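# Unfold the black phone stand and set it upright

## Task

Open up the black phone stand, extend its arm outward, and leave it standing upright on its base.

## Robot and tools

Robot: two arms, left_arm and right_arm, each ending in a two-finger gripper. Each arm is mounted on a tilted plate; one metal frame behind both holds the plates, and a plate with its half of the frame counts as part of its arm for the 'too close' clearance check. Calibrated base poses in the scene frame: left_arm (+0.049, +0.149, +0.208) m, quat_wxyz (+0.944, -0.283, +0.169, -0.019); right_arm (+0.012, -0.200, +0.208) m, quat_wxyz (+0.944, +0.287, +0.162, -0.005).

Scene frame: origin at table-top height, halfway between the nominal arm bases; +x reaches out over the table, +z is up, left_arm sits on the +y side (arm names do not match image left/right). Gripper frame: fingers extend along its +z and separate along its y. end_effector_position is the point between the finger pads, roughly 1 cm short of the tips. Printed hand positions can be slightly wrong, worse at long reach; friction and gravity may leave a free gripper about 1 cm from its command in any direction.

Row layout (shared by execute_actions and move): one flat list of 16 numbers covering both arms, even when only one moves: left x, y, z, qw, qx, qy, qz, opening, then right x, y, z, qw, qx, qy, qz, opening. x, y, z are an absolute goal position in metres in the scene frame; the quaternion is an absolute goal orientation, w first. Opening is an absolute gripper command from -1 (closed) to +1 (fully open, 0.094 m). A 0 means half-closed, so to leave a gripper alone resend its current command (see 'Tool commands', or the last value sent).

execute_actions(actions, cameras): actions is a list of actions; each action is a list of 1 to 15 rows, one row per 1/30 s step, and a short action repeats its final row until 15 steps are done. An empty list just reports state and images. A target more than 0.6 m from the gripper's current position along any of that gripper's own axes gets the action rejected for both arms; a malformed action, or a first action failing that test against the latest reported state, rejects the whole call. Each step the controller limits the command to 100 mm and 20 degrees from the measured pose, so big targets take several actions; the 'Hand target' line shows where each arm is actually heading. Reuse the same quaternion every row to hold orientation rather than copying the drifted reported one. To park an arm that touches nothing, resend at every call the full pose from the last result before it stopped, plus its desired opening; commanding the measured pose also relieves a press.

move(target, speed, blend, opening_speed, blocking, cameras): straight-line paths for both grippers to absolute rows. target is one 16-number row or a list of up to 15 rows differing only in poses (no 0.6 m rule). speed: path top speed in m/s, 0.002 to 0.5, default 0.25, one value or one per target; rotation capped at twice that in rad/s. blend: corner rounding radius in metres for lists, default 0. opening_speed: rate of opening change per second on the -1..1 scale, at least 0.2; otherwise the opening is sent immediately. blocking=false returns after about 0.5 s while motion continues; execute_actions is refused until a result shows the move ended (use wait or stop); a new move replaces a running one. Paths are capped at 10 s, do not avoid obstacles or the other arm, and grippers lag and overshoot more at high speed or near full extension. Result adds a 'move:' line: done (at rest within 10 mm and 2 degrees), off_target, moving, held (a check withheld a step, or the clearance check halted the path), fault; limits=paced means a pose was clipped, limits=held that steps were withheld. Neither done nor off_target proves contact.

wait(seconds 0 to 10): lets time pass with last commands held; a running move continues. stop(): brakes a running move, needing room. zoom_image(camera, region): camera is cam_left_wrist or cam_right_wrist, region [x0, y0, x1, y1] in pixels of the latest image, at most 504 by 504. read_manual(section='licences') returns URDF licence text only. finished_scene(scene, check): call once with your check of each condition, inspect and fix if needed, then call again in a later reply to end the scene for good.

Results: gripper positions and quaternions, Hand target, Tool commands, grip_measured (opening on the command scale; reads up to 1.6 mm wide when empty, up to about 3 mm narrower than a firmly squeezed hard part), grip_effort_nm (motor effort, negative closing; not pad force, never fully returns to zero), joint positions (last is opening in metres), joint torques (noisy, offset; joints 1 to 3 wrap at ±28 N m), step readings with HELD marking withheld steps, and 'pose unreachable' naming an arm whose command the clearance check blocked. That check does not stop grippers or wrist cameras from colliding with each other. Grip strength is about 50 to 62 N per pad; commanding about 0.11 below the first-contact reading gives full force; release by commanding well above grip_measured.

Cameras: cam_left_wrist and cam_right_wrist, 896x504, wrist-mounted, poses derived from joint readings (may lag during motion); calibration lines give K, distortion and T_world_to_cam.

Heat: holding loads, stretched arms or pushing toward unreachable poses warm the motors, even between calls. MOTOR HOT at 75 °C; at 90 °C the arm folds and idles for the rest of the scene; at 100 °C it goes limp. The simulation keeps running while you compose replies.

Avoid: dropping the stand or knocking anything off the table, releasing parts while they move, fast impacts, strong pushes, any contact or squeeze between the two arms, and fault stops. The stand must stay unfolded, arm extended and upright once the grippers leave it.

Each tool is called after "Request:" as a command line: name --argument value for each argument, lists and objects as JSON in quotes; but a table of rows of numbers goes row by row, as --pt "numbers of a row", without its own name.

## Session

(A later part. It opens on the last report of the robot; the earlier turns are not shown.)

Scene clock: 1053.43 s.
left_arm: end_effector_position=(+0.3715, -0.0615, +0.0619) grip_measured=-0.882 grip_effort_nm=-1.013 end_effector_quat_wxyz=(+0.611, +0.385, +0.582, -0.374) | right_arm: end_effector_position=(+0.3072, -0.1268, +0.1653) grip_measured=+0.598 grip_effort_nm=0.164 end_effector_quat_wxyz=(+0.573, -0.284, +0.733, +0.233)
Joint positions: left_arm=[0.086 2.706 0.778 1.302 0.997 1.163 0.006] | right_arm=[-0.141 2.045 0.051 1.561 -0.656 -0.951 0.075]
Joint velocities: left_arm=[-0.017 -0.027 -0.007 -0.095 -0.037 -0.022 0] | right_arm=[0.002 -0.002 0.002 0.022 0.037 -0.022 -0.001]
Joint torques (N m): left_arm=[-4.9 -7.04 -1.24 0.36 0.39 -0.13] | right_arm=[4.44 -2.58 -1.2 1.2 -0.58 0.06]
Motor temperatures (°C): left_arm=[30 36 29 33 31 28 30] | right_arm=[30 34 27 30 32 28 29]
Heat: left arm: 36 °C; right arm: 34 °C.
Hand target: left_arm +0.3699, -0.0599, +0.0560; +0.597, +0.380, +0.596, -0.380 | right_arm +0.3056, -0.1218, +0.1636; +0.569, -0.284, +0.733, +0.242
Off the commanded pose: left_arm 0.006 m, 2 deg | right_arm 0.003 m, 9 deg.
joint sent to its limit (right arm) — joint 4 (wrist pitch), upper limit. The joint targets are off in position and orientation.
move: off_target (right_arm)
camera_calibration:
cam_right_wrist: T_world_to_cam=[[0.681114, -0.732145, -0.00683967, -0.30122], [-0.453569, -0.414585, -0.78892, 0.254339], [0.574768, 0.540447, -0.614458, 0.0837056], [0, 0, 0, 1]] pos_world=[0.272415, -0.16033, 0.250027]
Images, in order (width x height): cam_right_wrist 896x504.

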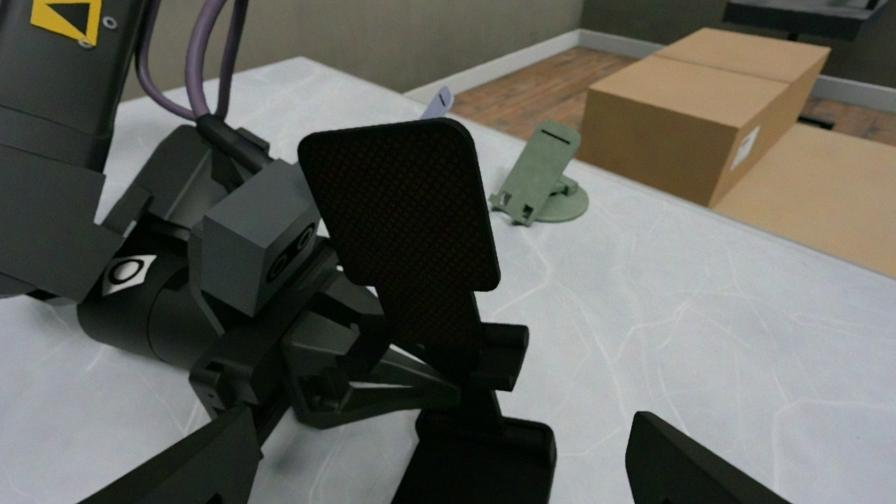

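Request:
execute_actions --actions '[]'

Scene clock: 1069.93 s.
left_arm: end_effector_position=(+0.3715, -0.0615, +0.0619) grip_measured=-0.882 grip_effort_nm=-1.013 end_effector_quat_wxyz=(+0.611, +0.385, +0.582, -0.374) | right_arm: end_effector_position=(+0.3073, -0.1269, +0.1653) grip_measured=+0.598 grip_effort_nm=0.164 end_effector_quat_wxyz=(+0.573, -0.284, +0.733, +0.233)
Joint positions: left_arm=[0.086 2.706 0.778 1.302 0.997 1.163 0.006] | right_arm=[-0.141 2.045 0.051 1.561 -0.655 -0.951 0.075]
Joint velocities: left_arm=[0.002 0.032 -0.002 -0.022 0.081 0.007 0] | right_arm=[-0.002 0.017 0.002 -0.022 0.051 -0.095 0]
Joint torques (N m): left_arm=[-4.86 -7.01 -1.31 0.38 0.36 -0.12] | right_arm=[4.21 -2.58 -1.47 1.17 -0.59 0.09]
Motor temperatures (°C): left_arm=[30 36 29 33 31 28 30] | right_arm=[31 33 27 30 32 28 29]
Heat: left arm: 36 °C; right arm: 33 °C.
Hand target: left_arm +0.3699, -0.0599, +0.0560; +0.597, +0.380, +0.596, -0.380 | right_arm +0.3055, -0.1218, +0.1636; +0.569, -0.284, +0.733, +0.242
Tool commands: left_gripper/opening=-1.0 right_gripper/opening=+0.6
Off the commanded pose: left_arm 0.006 m, 2 deg | right_arm 0.003 m, 9 deg.
camera_calibration:
cam_left_wrist: T_world_to_cam=[[-0.898799, -0.438145, -0.0137535, 0.306386], [-0.164613, 0.36643, -0.915768, 0.181897], [0.406279, -0.820828, -0.401472, -0.0903314], [0, 0, 0, 1]] pos_world=[0.342022, -0.00655751, 0.134523]
cam_right_wrist: T_world_to_cam=[[0.680669, -0.732563, -0.00645029, -0.301345], [-0.453875, -0.414778, -0.788642, 0.254304], [0.575055, 0.539732, -0.614818, 0.0835587], [0, 0, 0, 1]] pos_world=[0.272487, -0.160374, 0.249985]

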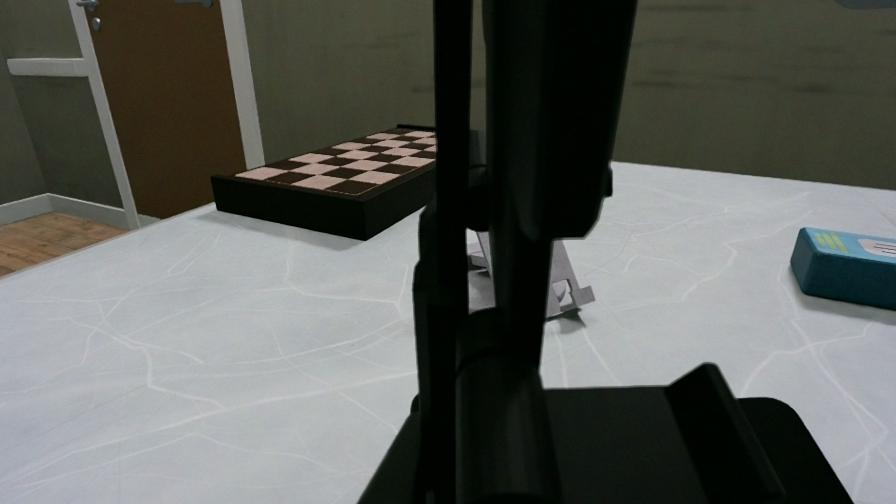

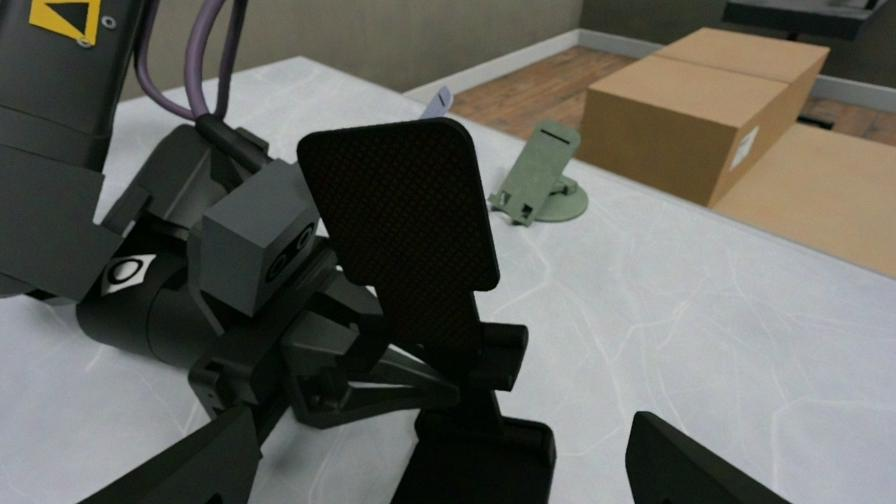

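Request:
move --target '[0.37,-0.06,0.056,0.5964,0.3799,0.5964,-0.3799,-1,0.295,-0.135,0.105,0.5684,-0.2843,0.7407,0.2182,0.6]' --speed 0.12

Request:
zoom_image --camera "cam_right_wrist" --region '[230, 40, 670, 480]'

Scene clock: 1093.23 s.
left_arm: end_effector_position=(+0.3715, -0.0615, +0.0619) grip_measured=-0.882 grip_effort_nm=-1.018 end_effector_quat_wxyz=(+0.611, +0.385, +0.582, -0.374) | right_arm: end_effector_position=(+0.2986, -0.1402, +0.1065) grip_measured=+0.598 grip_effort_nm=0.164 end_effector_quat_wxyz=(+0.556, -0.296, +0.744, +0.221)
Joint positions: left_arm=[0.086 2.706 0.778 1.302 0.997 1.163 0.006] | right_arm=[-0.349 2.283 0.162 1.566 -0.795 -1.124 0.075]
Joint velocities: left_arm=[0.002 -0.017 0.002 0.066 -0.007 0.022 0.001] | right_arm=[-0.002 -0.002 0.002 -0.037 -0.037 -0.022 -0.001]
Joint torques (N m): left_arm=[-4.88 -7.04 -1.28 0.38 0.4 -0.12] | right_arm=[2.36 -2.54 -2.14 0.84 -0.93 -0.12]
Motor temperatures (°C): left_arm=[30 36 29 32 31 28 30] | right_arm=[31 33 27 31 32 28 29]
Heat: left arm: 36 °C; right arm: 33 °C.
Hand target: left_arm +0.3699, -0.0599, +0.0560; +0.597, +0.380, +0.596, -0.380 | right_arm +0.2951, -0.1362, +0.1045; +0.558, -0.298, +0.740, +0.231
Off the commanded pose: left_arm 0.006 m, 2 deg | right_arm 0.007 m, 2 deg.
joint sent to its limit (right arm) — joint 4 (wrist pitch), upper limit. The joint targets still meet the commanded pose.
move: done
camera_calibration:
cam_left_wrist: T_world_to_cam=[[-0.898799, -0.438145, -0.0137535, 0.306386], [-0.164613, 0.36643, -0.915768, 0.181897], [0.406279, -0.820828, -0.401472, -0.0903314], [0, 0, 0, 1]] pos_world=[0.342022, -0.00655751, 0.134523]
cam_right_wrist: T_world_to_cam=[[0.685051, -0.728407, 0.0113647, -0.308178], [-0.470357, -0.454165, -0.756636, 0.194531], [0.556301, 0.512989, -0.653737, 0.0656105], [0, 0, 0, 1]] pos_world=[0.266117, -0.169787, 0.193584]

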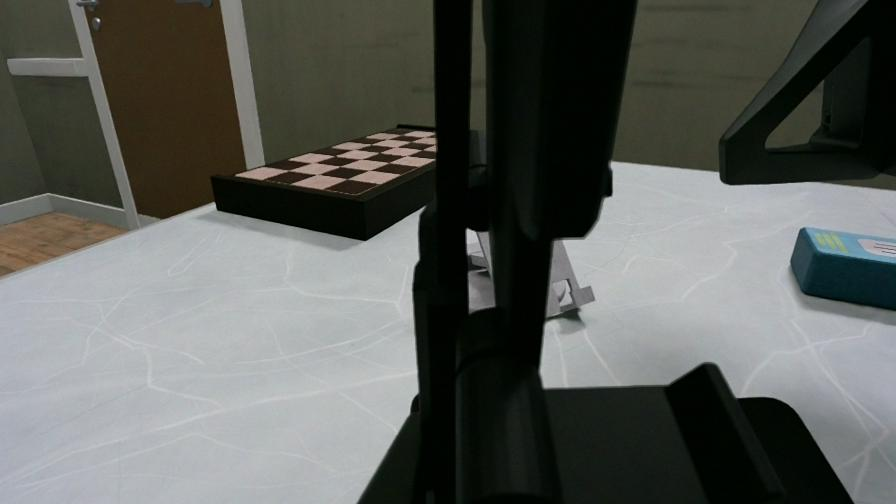

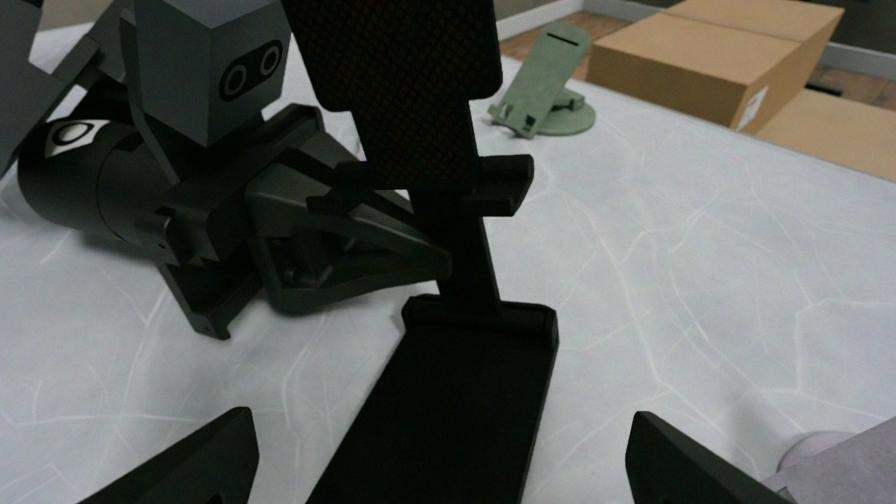

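Scaled by 1.145.

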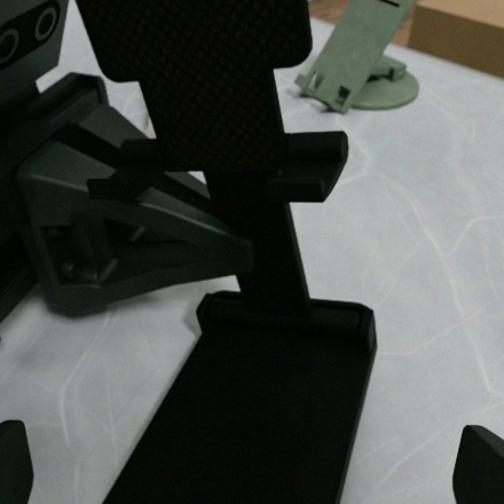

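Request:
move --target '[0.37,-0.06,0.056,0.5964,0.3799,0.5964,-0.3799,-1,0.322,-0.087,0.133,0.5684,-0.2843,0.7407,0.2182,0.6]' --speed 0.12

Scene clock: 1119.47 s.
left_arm: end_effector_position=(+0.3715, -0.0615, +0.0619) grip_measured=-0.882 grip_effort_nm=-1.013 end_effector_quat_wxyz=(+0.611, +0.385, +0.582, -0.374) | right_arm: end_effector_position=(+0.3176, -0.0865, +0.1278) grip_measured=+0.598 grip_effort_nm=0.164 end_effector_quat_wxyz=(+0.537, -0.307, +0.747, +0.243)
Joint positions: left_arm=[0.086 2.706 0.778 1.302 0.997 1.163 0.006] | right_arm=[-0.022 2.268 0.199 1.566 -0.521 -0.942 0.075]
Joint velocities: left_arm=[-0.012 0.007 0.002 0.051 -0.022 -0.022 0] | right_arm=[0.002 0.002 0.002 0.007 -0.037 0.066 -0.001]
Joint torques (N m): left_arm=[-4.83 -7.08 -1.32 0.38 0.37 -0.13] | right_arm=[5.23 -6.38 -1.28 1.06 -0.55 0.11]
Motor temperatures (°C): left_arm=[30 36 29 32 31 28 31] | right_arm=[30 33 27 31 32 28 29]
Heat: left arm: 36 °C; right arm: 33 °C.
Hand target: left_arm +0.3699, -0.0599, +0.0560; +0.597, +0.380, +0.596, -0.380 | right_arm +0.3234, -0.0865, +0.1339; +0.546, -0.305, +0.742, +0.241
Off the commanded pose: left_arm 0.006 m, 2 deg | right_arm 0.007 m, 5 deg.
joint sent to its limit (right arm) — joint 4 (wrist pitch), upper limit. The joint targets are off in orientation, not in position.
move: off_target (right_arm)
camera_calibration:
cam_left_wrist: T_world_to_cam=[[-0.898799, -0.438145, -0.0137535, 0.306386], [-0.164613, 0.36643, -0.915768, 0.181897], [0.406279, -0.820828, -0.401472, -0.0903314], [0, 0, 0, 1]] pos_world=[0.342022, -0.00655751, 0.134523]
cam_right_wrist: T_world_to_cam=[[0.719031, -0.694562, -0.0240421, -0.285652], [-0.478404, -0.469572, -0.742046, 0.243356], [0.504107, 0.545056, -0.669918, 0.062829], [0, 0, 0, 1]] pos_world=[0.290143, -0.118375, 0.215804]

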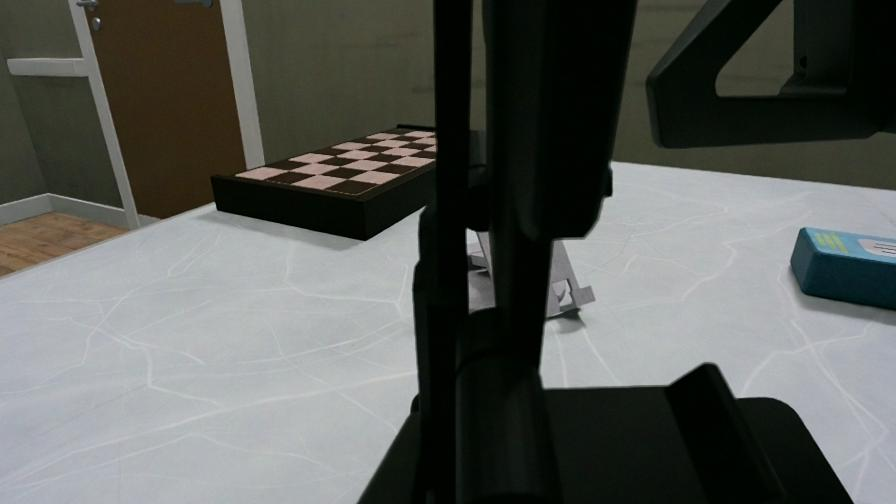

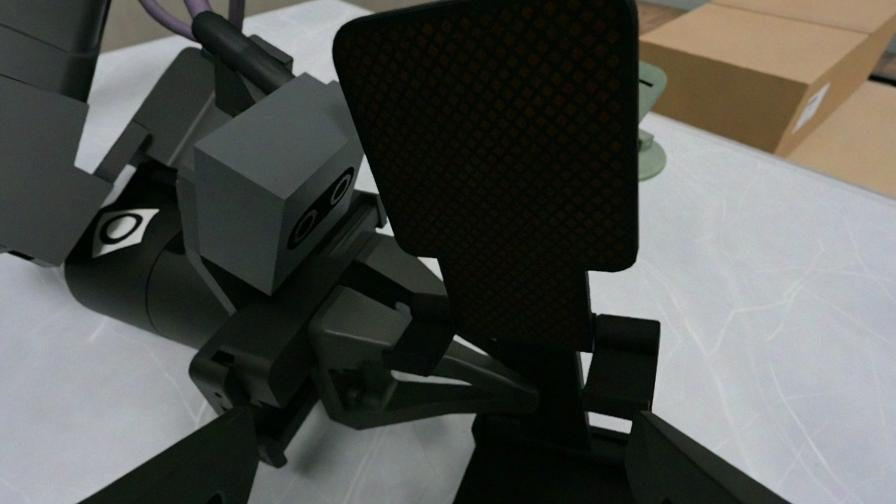

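Request:
move --target '[0.37,-0.06,0.056,0.5964,0.3799,0.5964,-0.3799,-1,0.337,-0.102,0.145,0.5431,-0.3096,0.7474,0.2249,0.5]' --speed 0.1

Request:
zoom_image --camera "cam_right_wrist" --region '[230, 0, 734, 504]'

Scene clock: 1132.53 s.
left_arm: end_effector_position=(+0.3715, -0.0615, +0.0619) grip_measured=-0.882 grip_effort_nm=-1.013 end_effector_quat_wxyz=(+0.611, +0.385, +0.582, -0.374) | right_arm: end_effector_position=(+0.3365, -0.1039, +0.1436) grip_measured=+0.502 grip_effort_nm=-0.076 end_effector_quat_wxyz=(+0.544, -0.303, +0.750, +0.224)
Joint positions: left_arm=[0.086 2.706 0.778 1.302 0.997 1.163 0.006] | right_arm=[-0.022 2.069 0.199 1.401 -0.496 -0.942 0.071]
Joint velocities: left_arm=[-0.002 -0.022 0.002 -0.037 -0.095 -0.037 -0.001] | right_arm=[0.002 -0.012 -0.007 -0.022 -0.022 -0.022 0.001]
Joint torques (N m): left_arm=[-4.88 -7.08 -1.24 0.38 0.38 -0.11] | right_arm=[4.55 -6.48 -0.87 0.82 -0.56 -0.15]
Motor temperatures (°C): left_arm=[30 37 29 32 31 28 31] | right_arm=[31 34 27 31 32 28 29]
Heat: left arm: 37 °C; right arm: 34 °C.
Hand target: left_arm +0.3699, -0.0599, +0.0560; +0.597, +0.380, +0.596, -0.380 | right_arm +0.3367, -0.1024, +0.1455; +0.544, -0.309, +0.747, +0.225
Off the commanded pose: left_arm 0.006 m, 2 deg | right_arm 0.002 m, 1 deg.
move: done
camera_calibration:
cam_left_wrist: T_world_to_cam=[[-0.898799, -0.438145, -0.0137535, 0.306386], [-0.164613, 0.36643, -0.915768, 0.181897], [0.406279, -0.820828, -0.401472, -0.0903314], [0, 0, 0, 1]] pos_world=[0.342022, -0.00655751, 0.134523]
cam_right_wrist: T_world_to_cam=[[0.696773, -0.717282, 0.0037857, -0.309832], [-0.480313, -0.470487, -0.740231, 0.256201], [0.532735, 0.513955, -0.672342, 0.060843], [0, 0, 0, 1]] pos_world=[0.306526, -0.132969, 0.231728]

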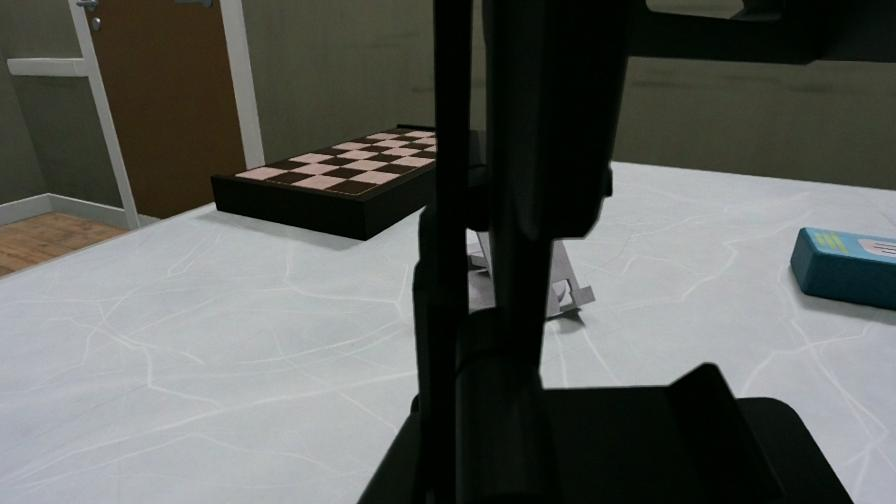

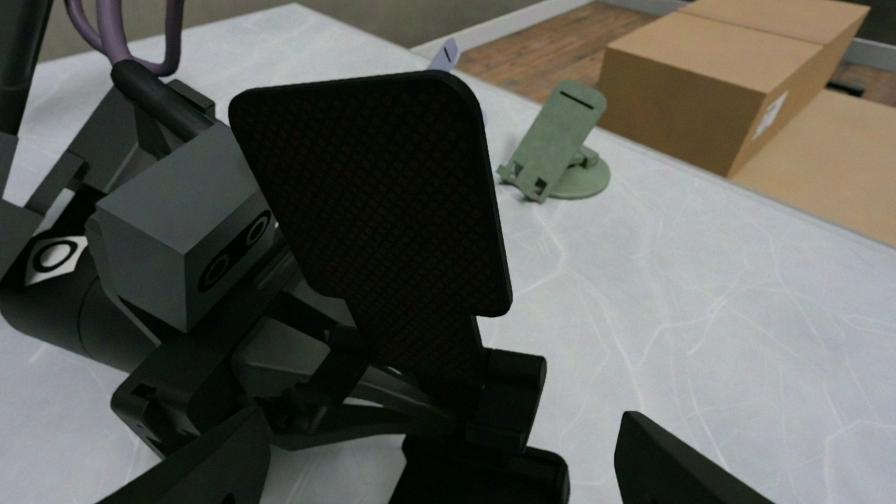

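Scaled by 1.000.

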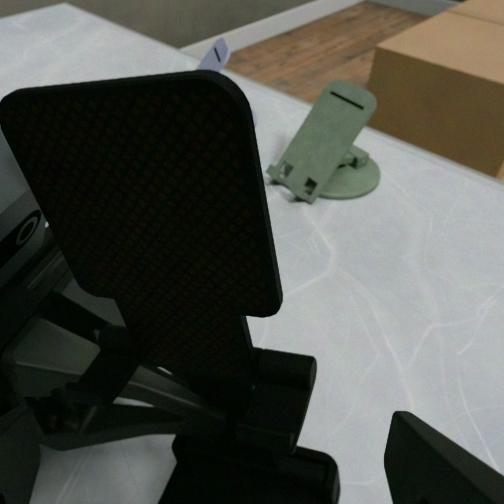

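Request:
move --target '[0.37,-0.06,0.056,0.5964,0.3799,0.5964,-0.3799,-1,0.329,-0.088,0.143,0.559,-0.25,0.7694,0.1816,0.5]' --speed 0.08

Request:
zoom_image --camera "cam_right_wrist" --region '[230, 0, 734, 504]'

Scene clock: 1151.17 s.
left_arm: end_effector_position=(+0.3715, -0.0615, +0.0619) grip_measured=-0.882 grip_effort_nm=-1.013 end_effector_quat_wxyz=(+0.611, +0.385, +0.582, -0.374) | right_arm: end_effector_position=(+0.3389, -0.0954, +0.1473) grip_measured=+0.502 grip_effort_nm=-0.071 end_effector_quat_wxyz=(+0.534, -0.275, +0.776, +0.193)
Joint positions: left_arm=[0.086 2.706 0.778 1.302 0.997 1.163 0.006] | right_arm=[0.104 2.146 0.176 1.56 -0.293 -0.841 0.071]
Joint velocities: left_arm=[-0.007 -0.002 -0.012 0.007 -0.095 -0.037 0] | right_arm=[-0.002 -0.002 -0.007 0.051 -0.037 -0.051 0]
Joint torques (N m): left_arm=[-4.79 -7.01 -1.29 0.35 0.38 -0.11] | right_arm=[5.07 -2.44 -1.4 1.33 -0.48 0.04]
Motor temperatures (°C): left_arm=[30 37 29 32 31 28 31] | right_arm=[31 35 26 31 31 28 28]
Heat: left arm: 37 °C; right arm: 35 °C.
Hand target: left_arm +0.3699, -0.0599, +0.0560; +0.597, +0.380, +0.596, -0.380 | right_arm +0.3295, -0.0877, +0.1434; +0.523, -0.279, +0.779, +0.207
Off the commanded pose: left_arm 0.006 m, 2 deg | right_arm 0.013 m, 4 deg.
joint sent to its limit (right arm) — joint 4 (wrist pitch), upper limit. The joint targets are off in orientation, not in position.
move: off_target (right_arm)
camera_calibration:
cam_left_wrist: T_world_to_cam=[[-0.898799, -0.438145, -0.0137535, 0.306386], [-0.164613, 0.36643, -0.915768, 0.181897], [0.406279, -0.820828, -0.401472, -0.0903314], [0, 0, 0, 1]] pos_world=[0.342022, -0.00655751, 0.134523]
cam_right_wrist: T_world_to_cam=[[0.631467, -0.775393, 0.00380876, -0.288829], [-0.547001, -0.448939, -0.706572, 0.283832], [0.549581, 0.444094, -0.707631, 0.0505006], [0, 0, 0, 1]] pos_world=[0.309888, -0.11896, 0.237384]

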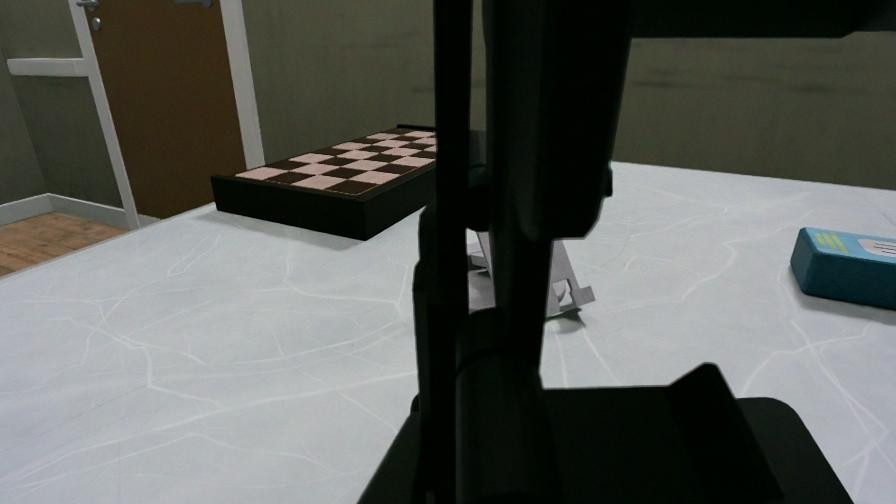

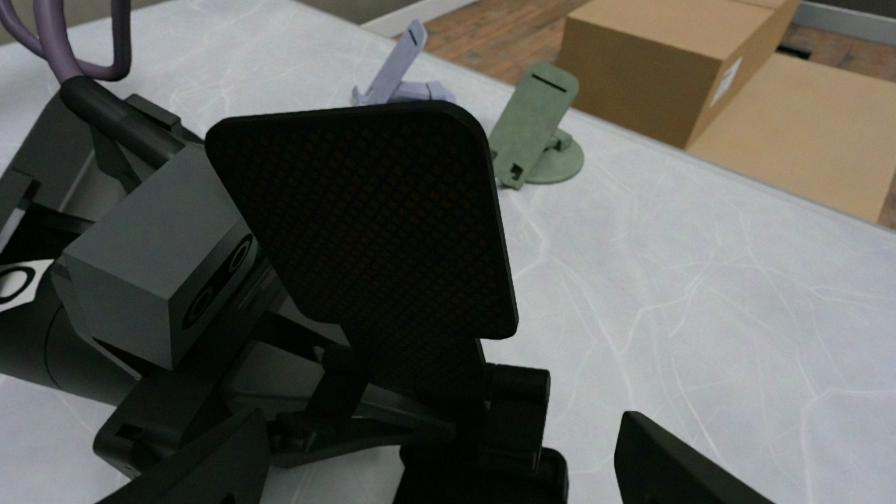

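Scaled by 1.000.

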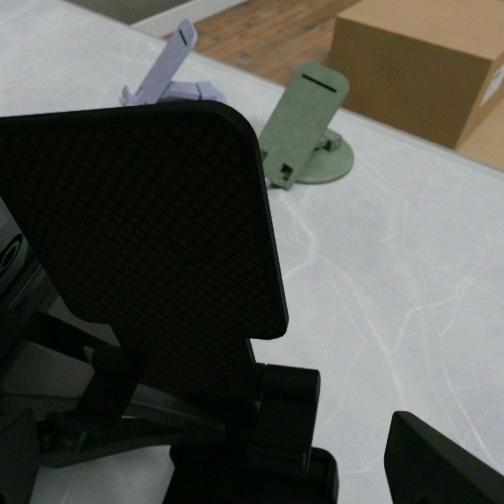

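Request:
move --target '[0.37,-0.06,0.05,0.5308,0.4175,0.6554,-0.3381,-1,0.315,-0.098,0.147,0.534,-0.275,0.776,0.193,0.5]' --speed 0.06

Scene clock: 1174.00 s.
left_arm: end_effector_position=(+0.3743, -0.0602, +0.0594) grip_measured=-0.882 grip_effort_nm=-1.013 end_effector_quat_wxyz=(+0.556, +0.412, +0.634, -0.344) | right_arm: end_effector_position=(+0.3147, -0.0952, +0.1432) grip_measured=+0.502 grip_effort_nm=-0.076 end_effector_quat_wxyz=(+0.510, -0.285, +0.785, +0.205)
Joint positions: left_arm=[0.032 2.589 0.706 1.188 0.8 1.184 0.006] | right_arm=[0.097 2.146 0.112 1.562 -0.292 -0.851 0.071]
Joint velocities: left_arm=[-0.002 -0.007 -0.012 0.007 -0.051 -0.051 -0.001] | right_arm=[0.002 0.002 0.002 -0.007 -0.022 -0.007 0]
Joint torques (N m): left_arm=[-5.96 -7.72 -1.63 0.29 -0.08 0.05] | right_arm=[3.19 -5.78 -1.83 1.29 -0.71 -0.15]
Motor temperatures (°C): left_arm=[30 37 29 32 31 28 31] | right_arm=[31 33 26 32 31 28 28]
Heat: left arm: 37 °C; right arm: 33 °C.
Hand target: left_arm +0.3700, -0.0592, +0.0502; +0.531, +0.418, +0.654, -0.339 | right_arm +0.3154, -0.0977, +0.1470; +0.518, -0.287, +0.780, +0.203
Off the commanded pose: left_arm 0.010 m, 4 deg | right_arm 0.005 m, 3 deg.
joint sent to its limit (right arm) — joint 4 (wrist pitch), upper limit. The joint targets are off in orientation, not in position.
move: off_target (left_arm, right_arm)
camera_calibration:
cam_left_wrist: T_world_to_cam=[[-0.898484, -0.438988, -0.00398499, 0.308682], [-0.238575, 0.495874, -0.83498, 0.2103], [0.368522, -0.749265, -0.550267, -0.0641034], [0, 0, 0, 1]] pos_world=[0.351141, -0.016805, 0.141552]
cam_right_wrist: T_world_to_cam=[[0.657119, -0.753498, -0.0208874, -0.275809], [-0.56539, -0.474367, -0.674766, 0.266609], [0.498526, 0.455211, -0.737736, 0.0822125], [0, 0, 0, 1]] pos_world=[0.290993, -0.118775, 0.234789]

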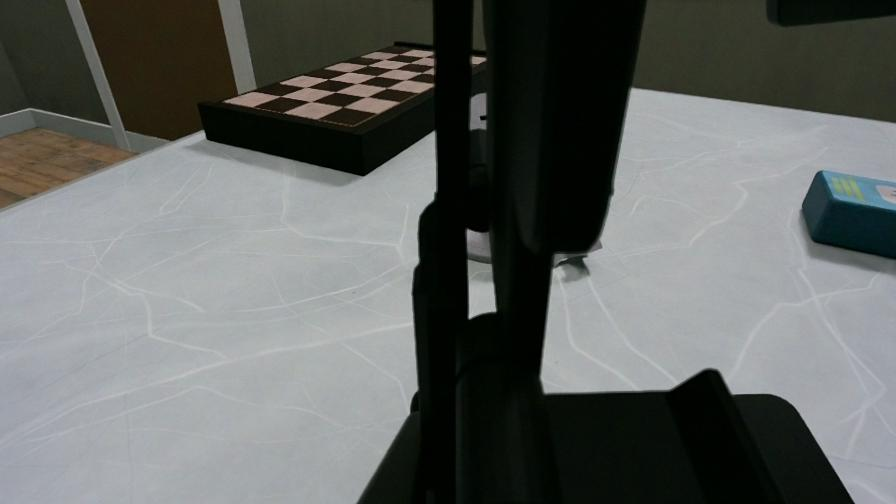

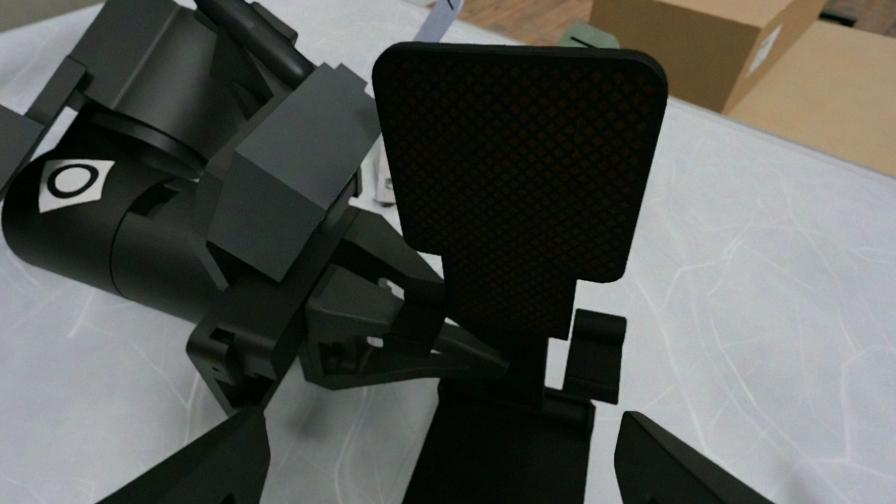

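Request:
move --target '[0.37,-0.06,0.038,0.5308,0.4175,0.6554,-0.3381,-1,0.315,-0.098,0.147,0.534,-0.275,0.776,0.193,0.5]' --speed 0.05

Scene clock: 1186.37 s.
left_arm: end_effector_position=(+0.3749, -0.0609, +0.0585) grip_measured=-0.882 grip_effort_nm=-1.013 end_effector_quat_wxyz=(+0.557, +0.417, +0.631, -0.343) | right_arm: end_effector_position=(+0.3147, -0.0952, +0.1432) grip_measured=+0.502 grip_effort_nm=-0.071 end_effector_quat_wxyz=(+0.511, -0.286, +0.784, +0.205)
Joint positions: left_arm=[0.032 2.588 0.713 1.174 0.801 1.199 0.006] | right_arm=[0.097 2.146 0.112 1.562 -0.292 -0.853 0.071]
Joint velocities: left_arm=[-0.002 -0.012 -0.007 0.022 -0.037 0.066 0] | right_arm=[-0.017 -0.002 -0.022 -0.007 -0.022 -0.007 0]
Joint torques (N m): left_arm=[-4.16 -4.92 0.55 0.34 0.05 0.06] | right_arm=[2.99 -5.78 -1.98 1.23 -0.69 -0.16]
Motor temperatures (°C): left_arm=[30 37 29 32 30 28 31] | right_arm=[31 34 26 32 31 28 28]
Heat: left arm: 37 °C; right arm: 34 °C.
Hand target: left_arm +0.3692, -0.0593, +0.0389; +0.531, +0.418, +0.655, -0.338 | right_arm +0.3153, -0.0982, +0.1472; +0.518, -0.287, +0.780, +0.203
Off the commanded pose: left_arm 0.021 m, 4 deg | right_arm 0.005 m, 3 deg.
joint sent to its limit (right arm) — joint 4 (wrist pitch), upper limit. The joint targets are off in orientation, not in position.
move: off_target (left_arm, right_arm)
camera_calibration:
cam_left_wrist: T_world_to_cam=[[-0.90104, -0.433528, -0.0134501, 0.310751], [-0.22868, 0.50118, -0.83458, 0.206587], [0.368555, -0.748914, -0.550722, -0.065336], [0, 0, 0, 1]] pos_world=[0.351322, -0.0177489, 0.140611]
cam_right_wrist: T_world_to_cam=[[0.657709, -0.753029, -0.0191351, -0.276201], [-0.564243, -0.475672, -0.674808, 0.26613], [0.499048, 0.454624, -0.737745, 0.0819938], [0, 0, 0, 1]] pos_world=[0.290903, -0.118673, 0.234792]

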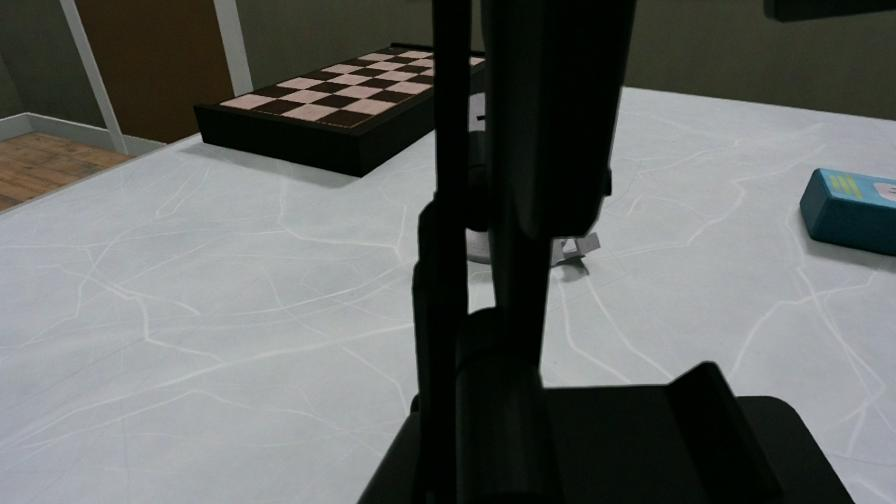

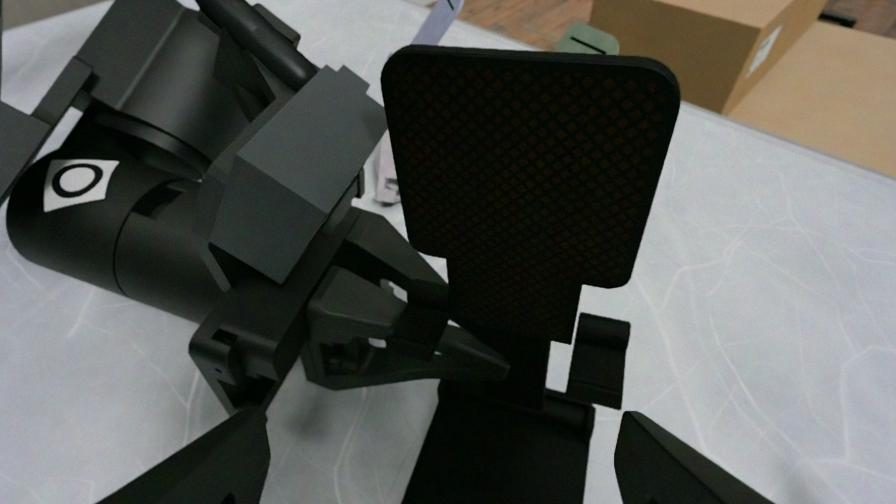

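Request:
move --target '[0.372,-0.06,0.052,0.5308,0.4175,0.6554,-0.3381,-0.6,0.315,-0.098,0.147,0.534,-0.275,0.776,0.193,0.5]' --speed 0.05 --opening_speed 0.2

Scene clock: 1189.97 s.
left_arm: end_effector_position=(+0.3756, -0.0580, +0.0486) grip_measured=-0.601 grip_effort_nm=0.090 end_effector_quat_wxyz=(+0.536, +0.418, +0.656, -0.329) | right_arm: end_effector_position=(+0.3147, -0.0952, +0.1432) grip_measured=+0.502 grip_effort_nm=-0.076 end_effector_quat_wxyz=(+0.511, -0.286, +0.784, +0.205)
Joint positions: left_arm=[0.028 2.582 0.705 1.165 0.728 1.187 0.019] | right_arm=[0.097 2.146 0.112 1.562 -0.292 -0.853 0.071]
Joint velocities: left_arm=[-0.002 -0.007 -0.022 -0.037 -0.051 0.007 -0.001] | right_arm=[-0.002 -0.002 0.007 -0.051 -0.007 0.066 0.001]
Joint torques (N m): left_arm=[-6.2 -7.95 -1.54 0.49 0.61 -0.09] | right_arm=[2.97 -5.83 -1.59 1.28 -0.72 -0.14]
Motor temperatures (°C): left_arm=[30 37 29 32 30 28 31] | right_arm=[31 34 26 32 31 28 28]
Heat: left arm: 37 °C; right arm: 34 °C.
Hand target: left_arm +0.3721, -0.0599, +0.0520; +0.531, +0.418, +0.655, -0.338 | right_arm +0.3153, -0.0982, +0.1471; +0.518, -0.287, +0.780, +0.203
Off the commanded pose: left_arm 0.005 m, 1 deg | right_arm 0.005 m, 3 deg.
joint sent to its limit (right arm) — joint 4 (wrist pitch), upper limit. The joint targets are off in orientation, not in position.
move: off_target (right_arm)
camera_calibration:
cam_left_wrist: T_world_to_cam=[[-0.892143, -0.451754, 0.000231462, 0.307397], [-0.273887, 0.540476, -0.795533, 0.214435], [0.35926, -0.709792, -0.605911, -0.0604305], [0, 0, 0, 1]] pos_world=[0.354683, -0.019922, 0.133903]
cam_right_wrist: T_world_to_cam=[[0.657827, -0.752935, -0.0187847, -0.27628], [-0.564013, -0.475933, -0.674816, 0.266034], [0.499152, 0.454507, -0.737747, 0.08195], [0, 0, 0, 1]] pos_world=[0.290885, -0.118653, 0.234793]

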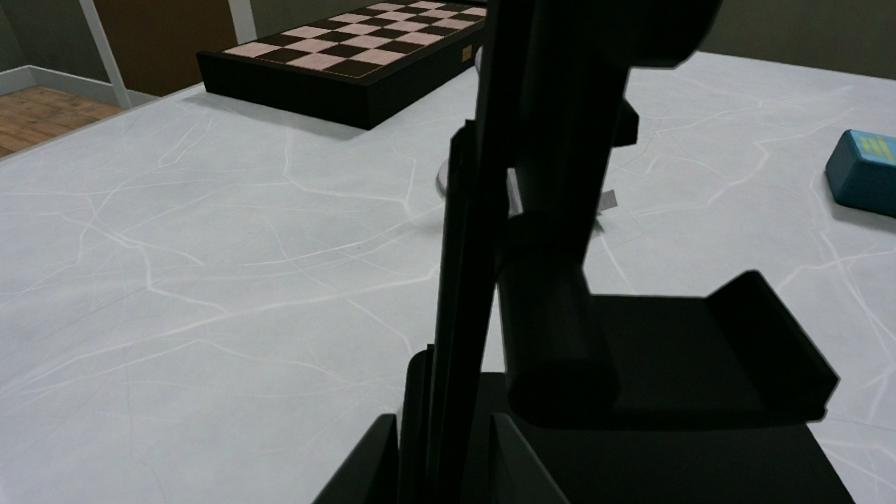

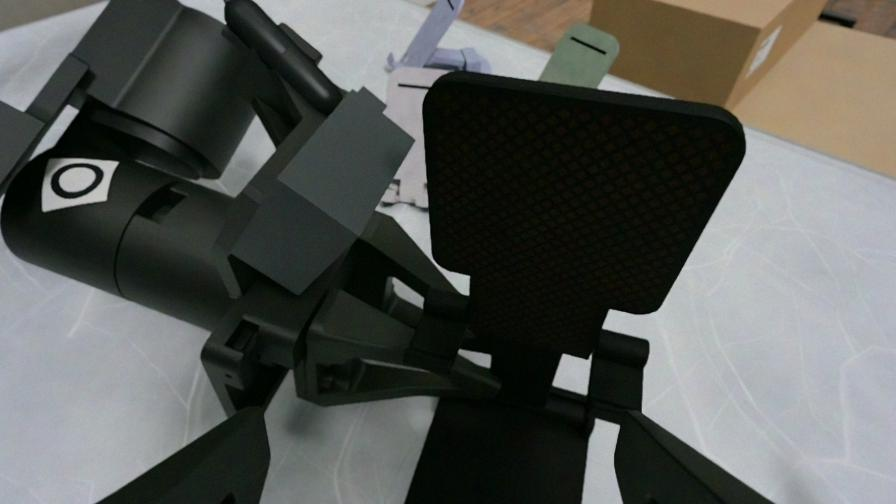

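Request:
move --pt "0.335 0.02 0.07 0.5308 0.4175 0.6554 -0.3381 -0.6 0.315 -0.098 0.147 0.534 -0.275 0.776 0.193 0.5" --pt "0.30 0.12 0.12 0.5308 0.4175 0.6554 -0.3381 -0.6 0.315 -0.098 0.147 0.534 -0.275 0.776 0.193 0.5" --speed '[0.08,0.2]'

Request:
zoom_image --camera "cam_left_wrist" --region '[350, 0, 854, 504]'

Scene clock: 1197.87 s.
left_arm: end_effector_position=(+0.2997, +0.1219, +0.1189) grip_measured=-0.601 grip_effort_nm=0.081 end_effector_quat_wxyz=(+0.524, +0.434, +0.653, -0.332) | right_arm: end_effector_position=(+0.3147, -0.0952, +0.1432) grip_measured=+0.502 grip_effort_nm=-0.081 end_effector_quat_wxyz=(+0.511, -0.286, +0.784, +0.205)
Joint positions: left_arm=[0.639 1.766 0.494 -0.174 1.022 2.093 0.019] | right_arm=[0.097 2.146 0.112 1.562 -0.292 -0.853 0.071]
Joint velocities: left_arm=[0.007 -0.017 -0.002 0.051 -0.022 -0.007 -0.001] | right_arm=[0.002 -0.017 0.002 0.007 0.007 -0.037 0]
Joint torques (N m): left_arm=[-1.1 -4.29 0.49 -1.07 0.65 0.06] | right_arm=[2.95 -5.52 -1.85 1.31 -0.72 -0.14]
Motor temperatures (°C): left_arm=[30 37 29 32 31 28 30] | right_arm=[30 35 27 32 31 28 28]
Heat: left arm: 37 °C; right arm: 35 °C.
Hand target: left_arm +0.2978, +0.1209, +0.1178; +0.525, +0.424, +0.654, -0.341 | right_arm +0.3153, -0.0982, +0.1471; +0.518, -0.287, +0.780, +0.203
Off the commanded pose: left_arm 0.002 m, 2 deg | right_arm 0.005 m, 3 deg.
joint sent to its limit (right arm) — joint 4 (wrist pitch), upper limit. The joint targets are off in orientation, not in position.
move: off_target (right_arm)
camera_calibration:
cam_left_wrist: T_world_to_cam=[[-0.906993, -0.421127, -0.00397634, 0.32215], [-0.258844, 0.564877, -0.783526, 0.143418], [0.33221, -0.709624, -0.621346, 0.147057], [0, 0, 0, 1]] pos_world=[0.280457, 0.159007, 0.205026]
cam_right_wrist: T_world_to_cam=[[0.657827, -0.752935, -0.0187847, -0.27628], [-0.564013, -0.475933, -0.674816, 0.266034], [0.499152, 0.454507, -0.737747, 0.08195], [0, 0, 0, 1]] pos_world=[0.290885, -0.118653, 0.234793]

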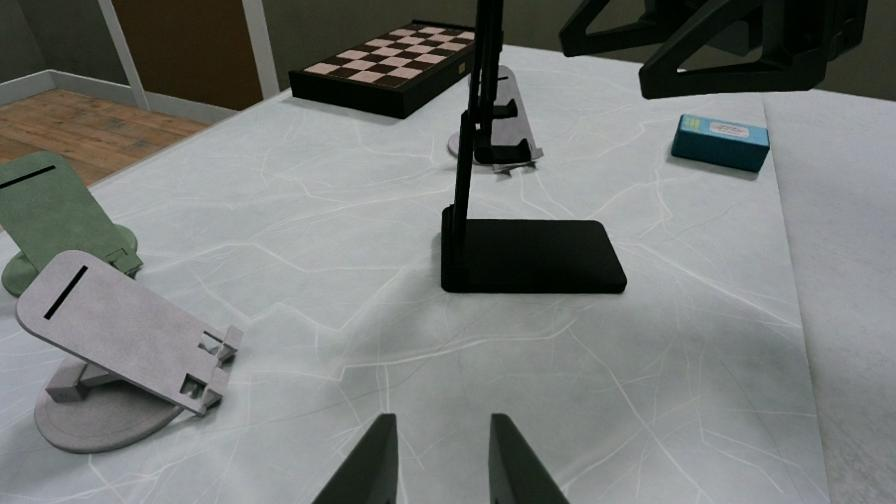

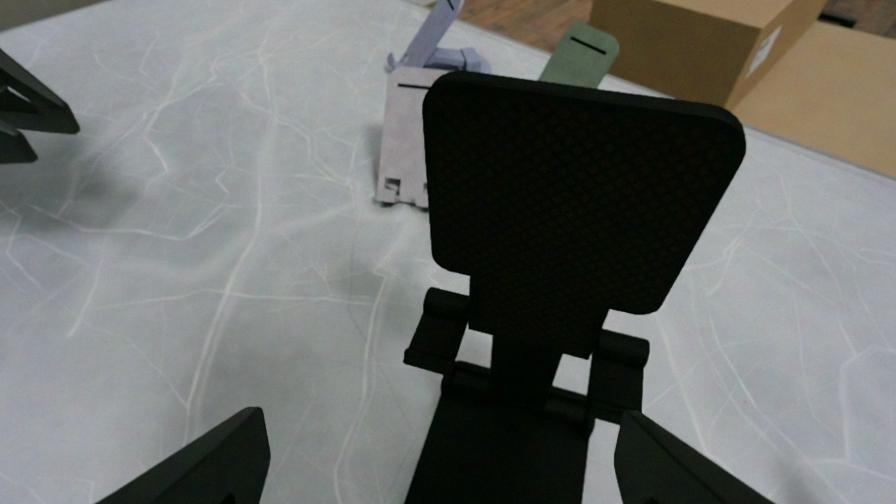

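Scaled by 1.000.

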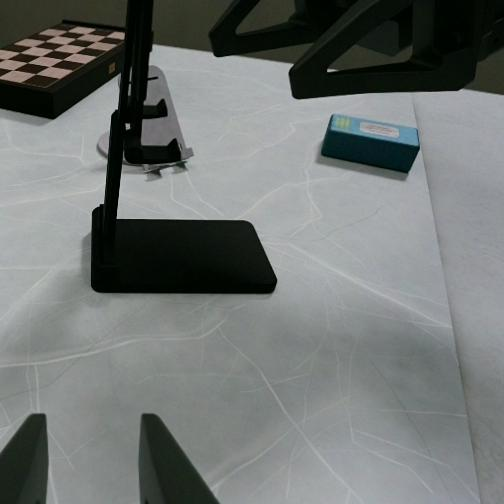

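Request:
move --target '[0.30,0.12,0.12,0.5308,0.4175,0.6554,-0.3381,-0.6,0.320,-0.112,0.15,0.5376,-0.2285,0.7969,0.1541,0.5]' --speed 0.08

Scene clock: 1203.83 s.
left_arm: end_effector_position=(+0.3027, +0.1235, +0.1181) grip_measured=-0.601 grip_effort_nm=0.081 end_effector_quat_wxyz=(+0.526, +0.430, +0.656, -0.328) | right_arm: end_effector_position=(+0.3190, -0.1122, +0.1441) grip_measured=+0.502 grip_effort_nm=-0.076 end_effector_quat_wxyz=(+0.499, -0.255, +0.810, +0.174)
Joint positions: left_arm=[0.639 1.766 0.494 -0.154 1.027 2.074 0.019] | right_arm=[0.113 2.087 0.084 1.562 -0.185 -0.802 0.071]
Joint velocities: left_arm=[-0.007 0.032 0.007 0.037 0.037 -0.051 0] | right_arm=[0.007 0.027 -0.017 -0.051 0.037 -0.007 -0.001]
Joint torques (N m): left_arm=[-1.66 -4.93 -0.94 -0.79 0.75 -0.09] | right_arm=[4.78 -5.63 -1.63 1.32 -0.48 0.11]
Motor temperatures (°C): left_arm=[30 37 29 32 31 28 30] | right_arm=[30 35 27 32 31 28 28]
Heat: left arm: 37 °C; right arm: 35 °C.
Hand target: left_arm +0.3000, +0.1200, +0.1200; +0.531, +0.418, +0.655, -0.338 | right_arm +0.3202, -0.1122, +0.1504; +0.506, -0.252, +0.806, +0.175
Off the commanded pose: left_arm 0.005 m, 2 deg | right_arm 0.006 m, 6 deg.
joint sent to its limit (right arm) — joint 4 (wrist pitch), upper limit. The joint targets are off in orientation, not in position.
move: off_target (right_arm)
camera_calibration:
cam_left_wrist: T_world_to_cam=[[-0.901991, -0.431717, -0.00563088, 0.325515], [-0.264493, 0.562823, -0.783118, 0.144613], [0.341255, -0.704877, -0.621847, 0.143417], [0, 0, 0, 1]] pos_world=[0.282919, 0.16023, 0.204266]
cam_right_wrist: T_world_to_cam=[[0.58641, -0.809812, -0.0181143, -0.275559], [-0.631864, -0.443332, -0.635771, 0.280659], [0.506824, 0.384269, -0.771665, 0.0827546], [0, 0, 0, 1]] pos_world=[0.296987, -0.130526, 0.237302]

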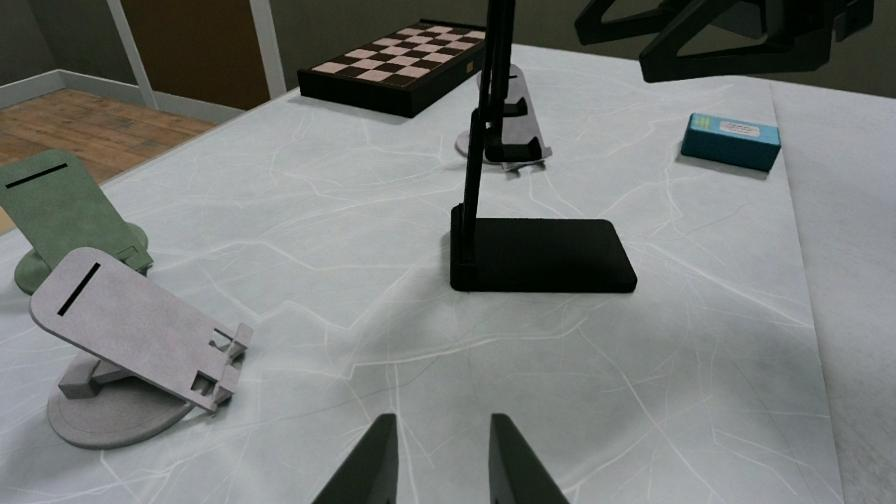

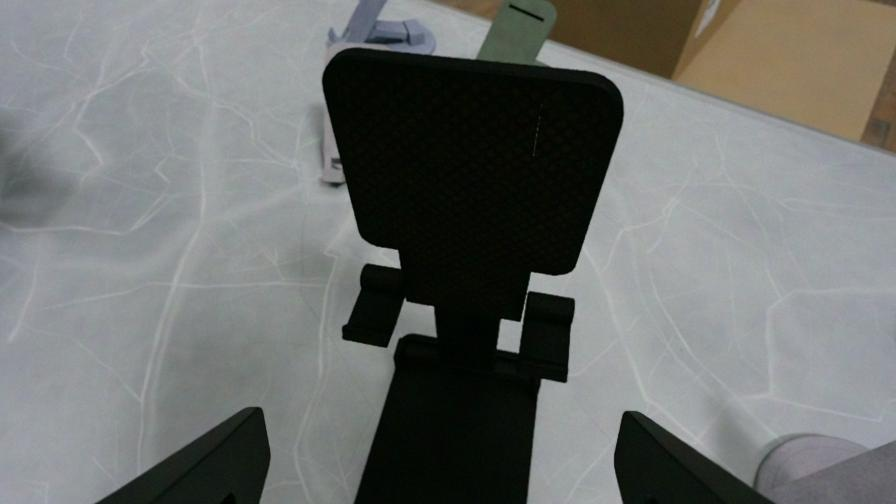

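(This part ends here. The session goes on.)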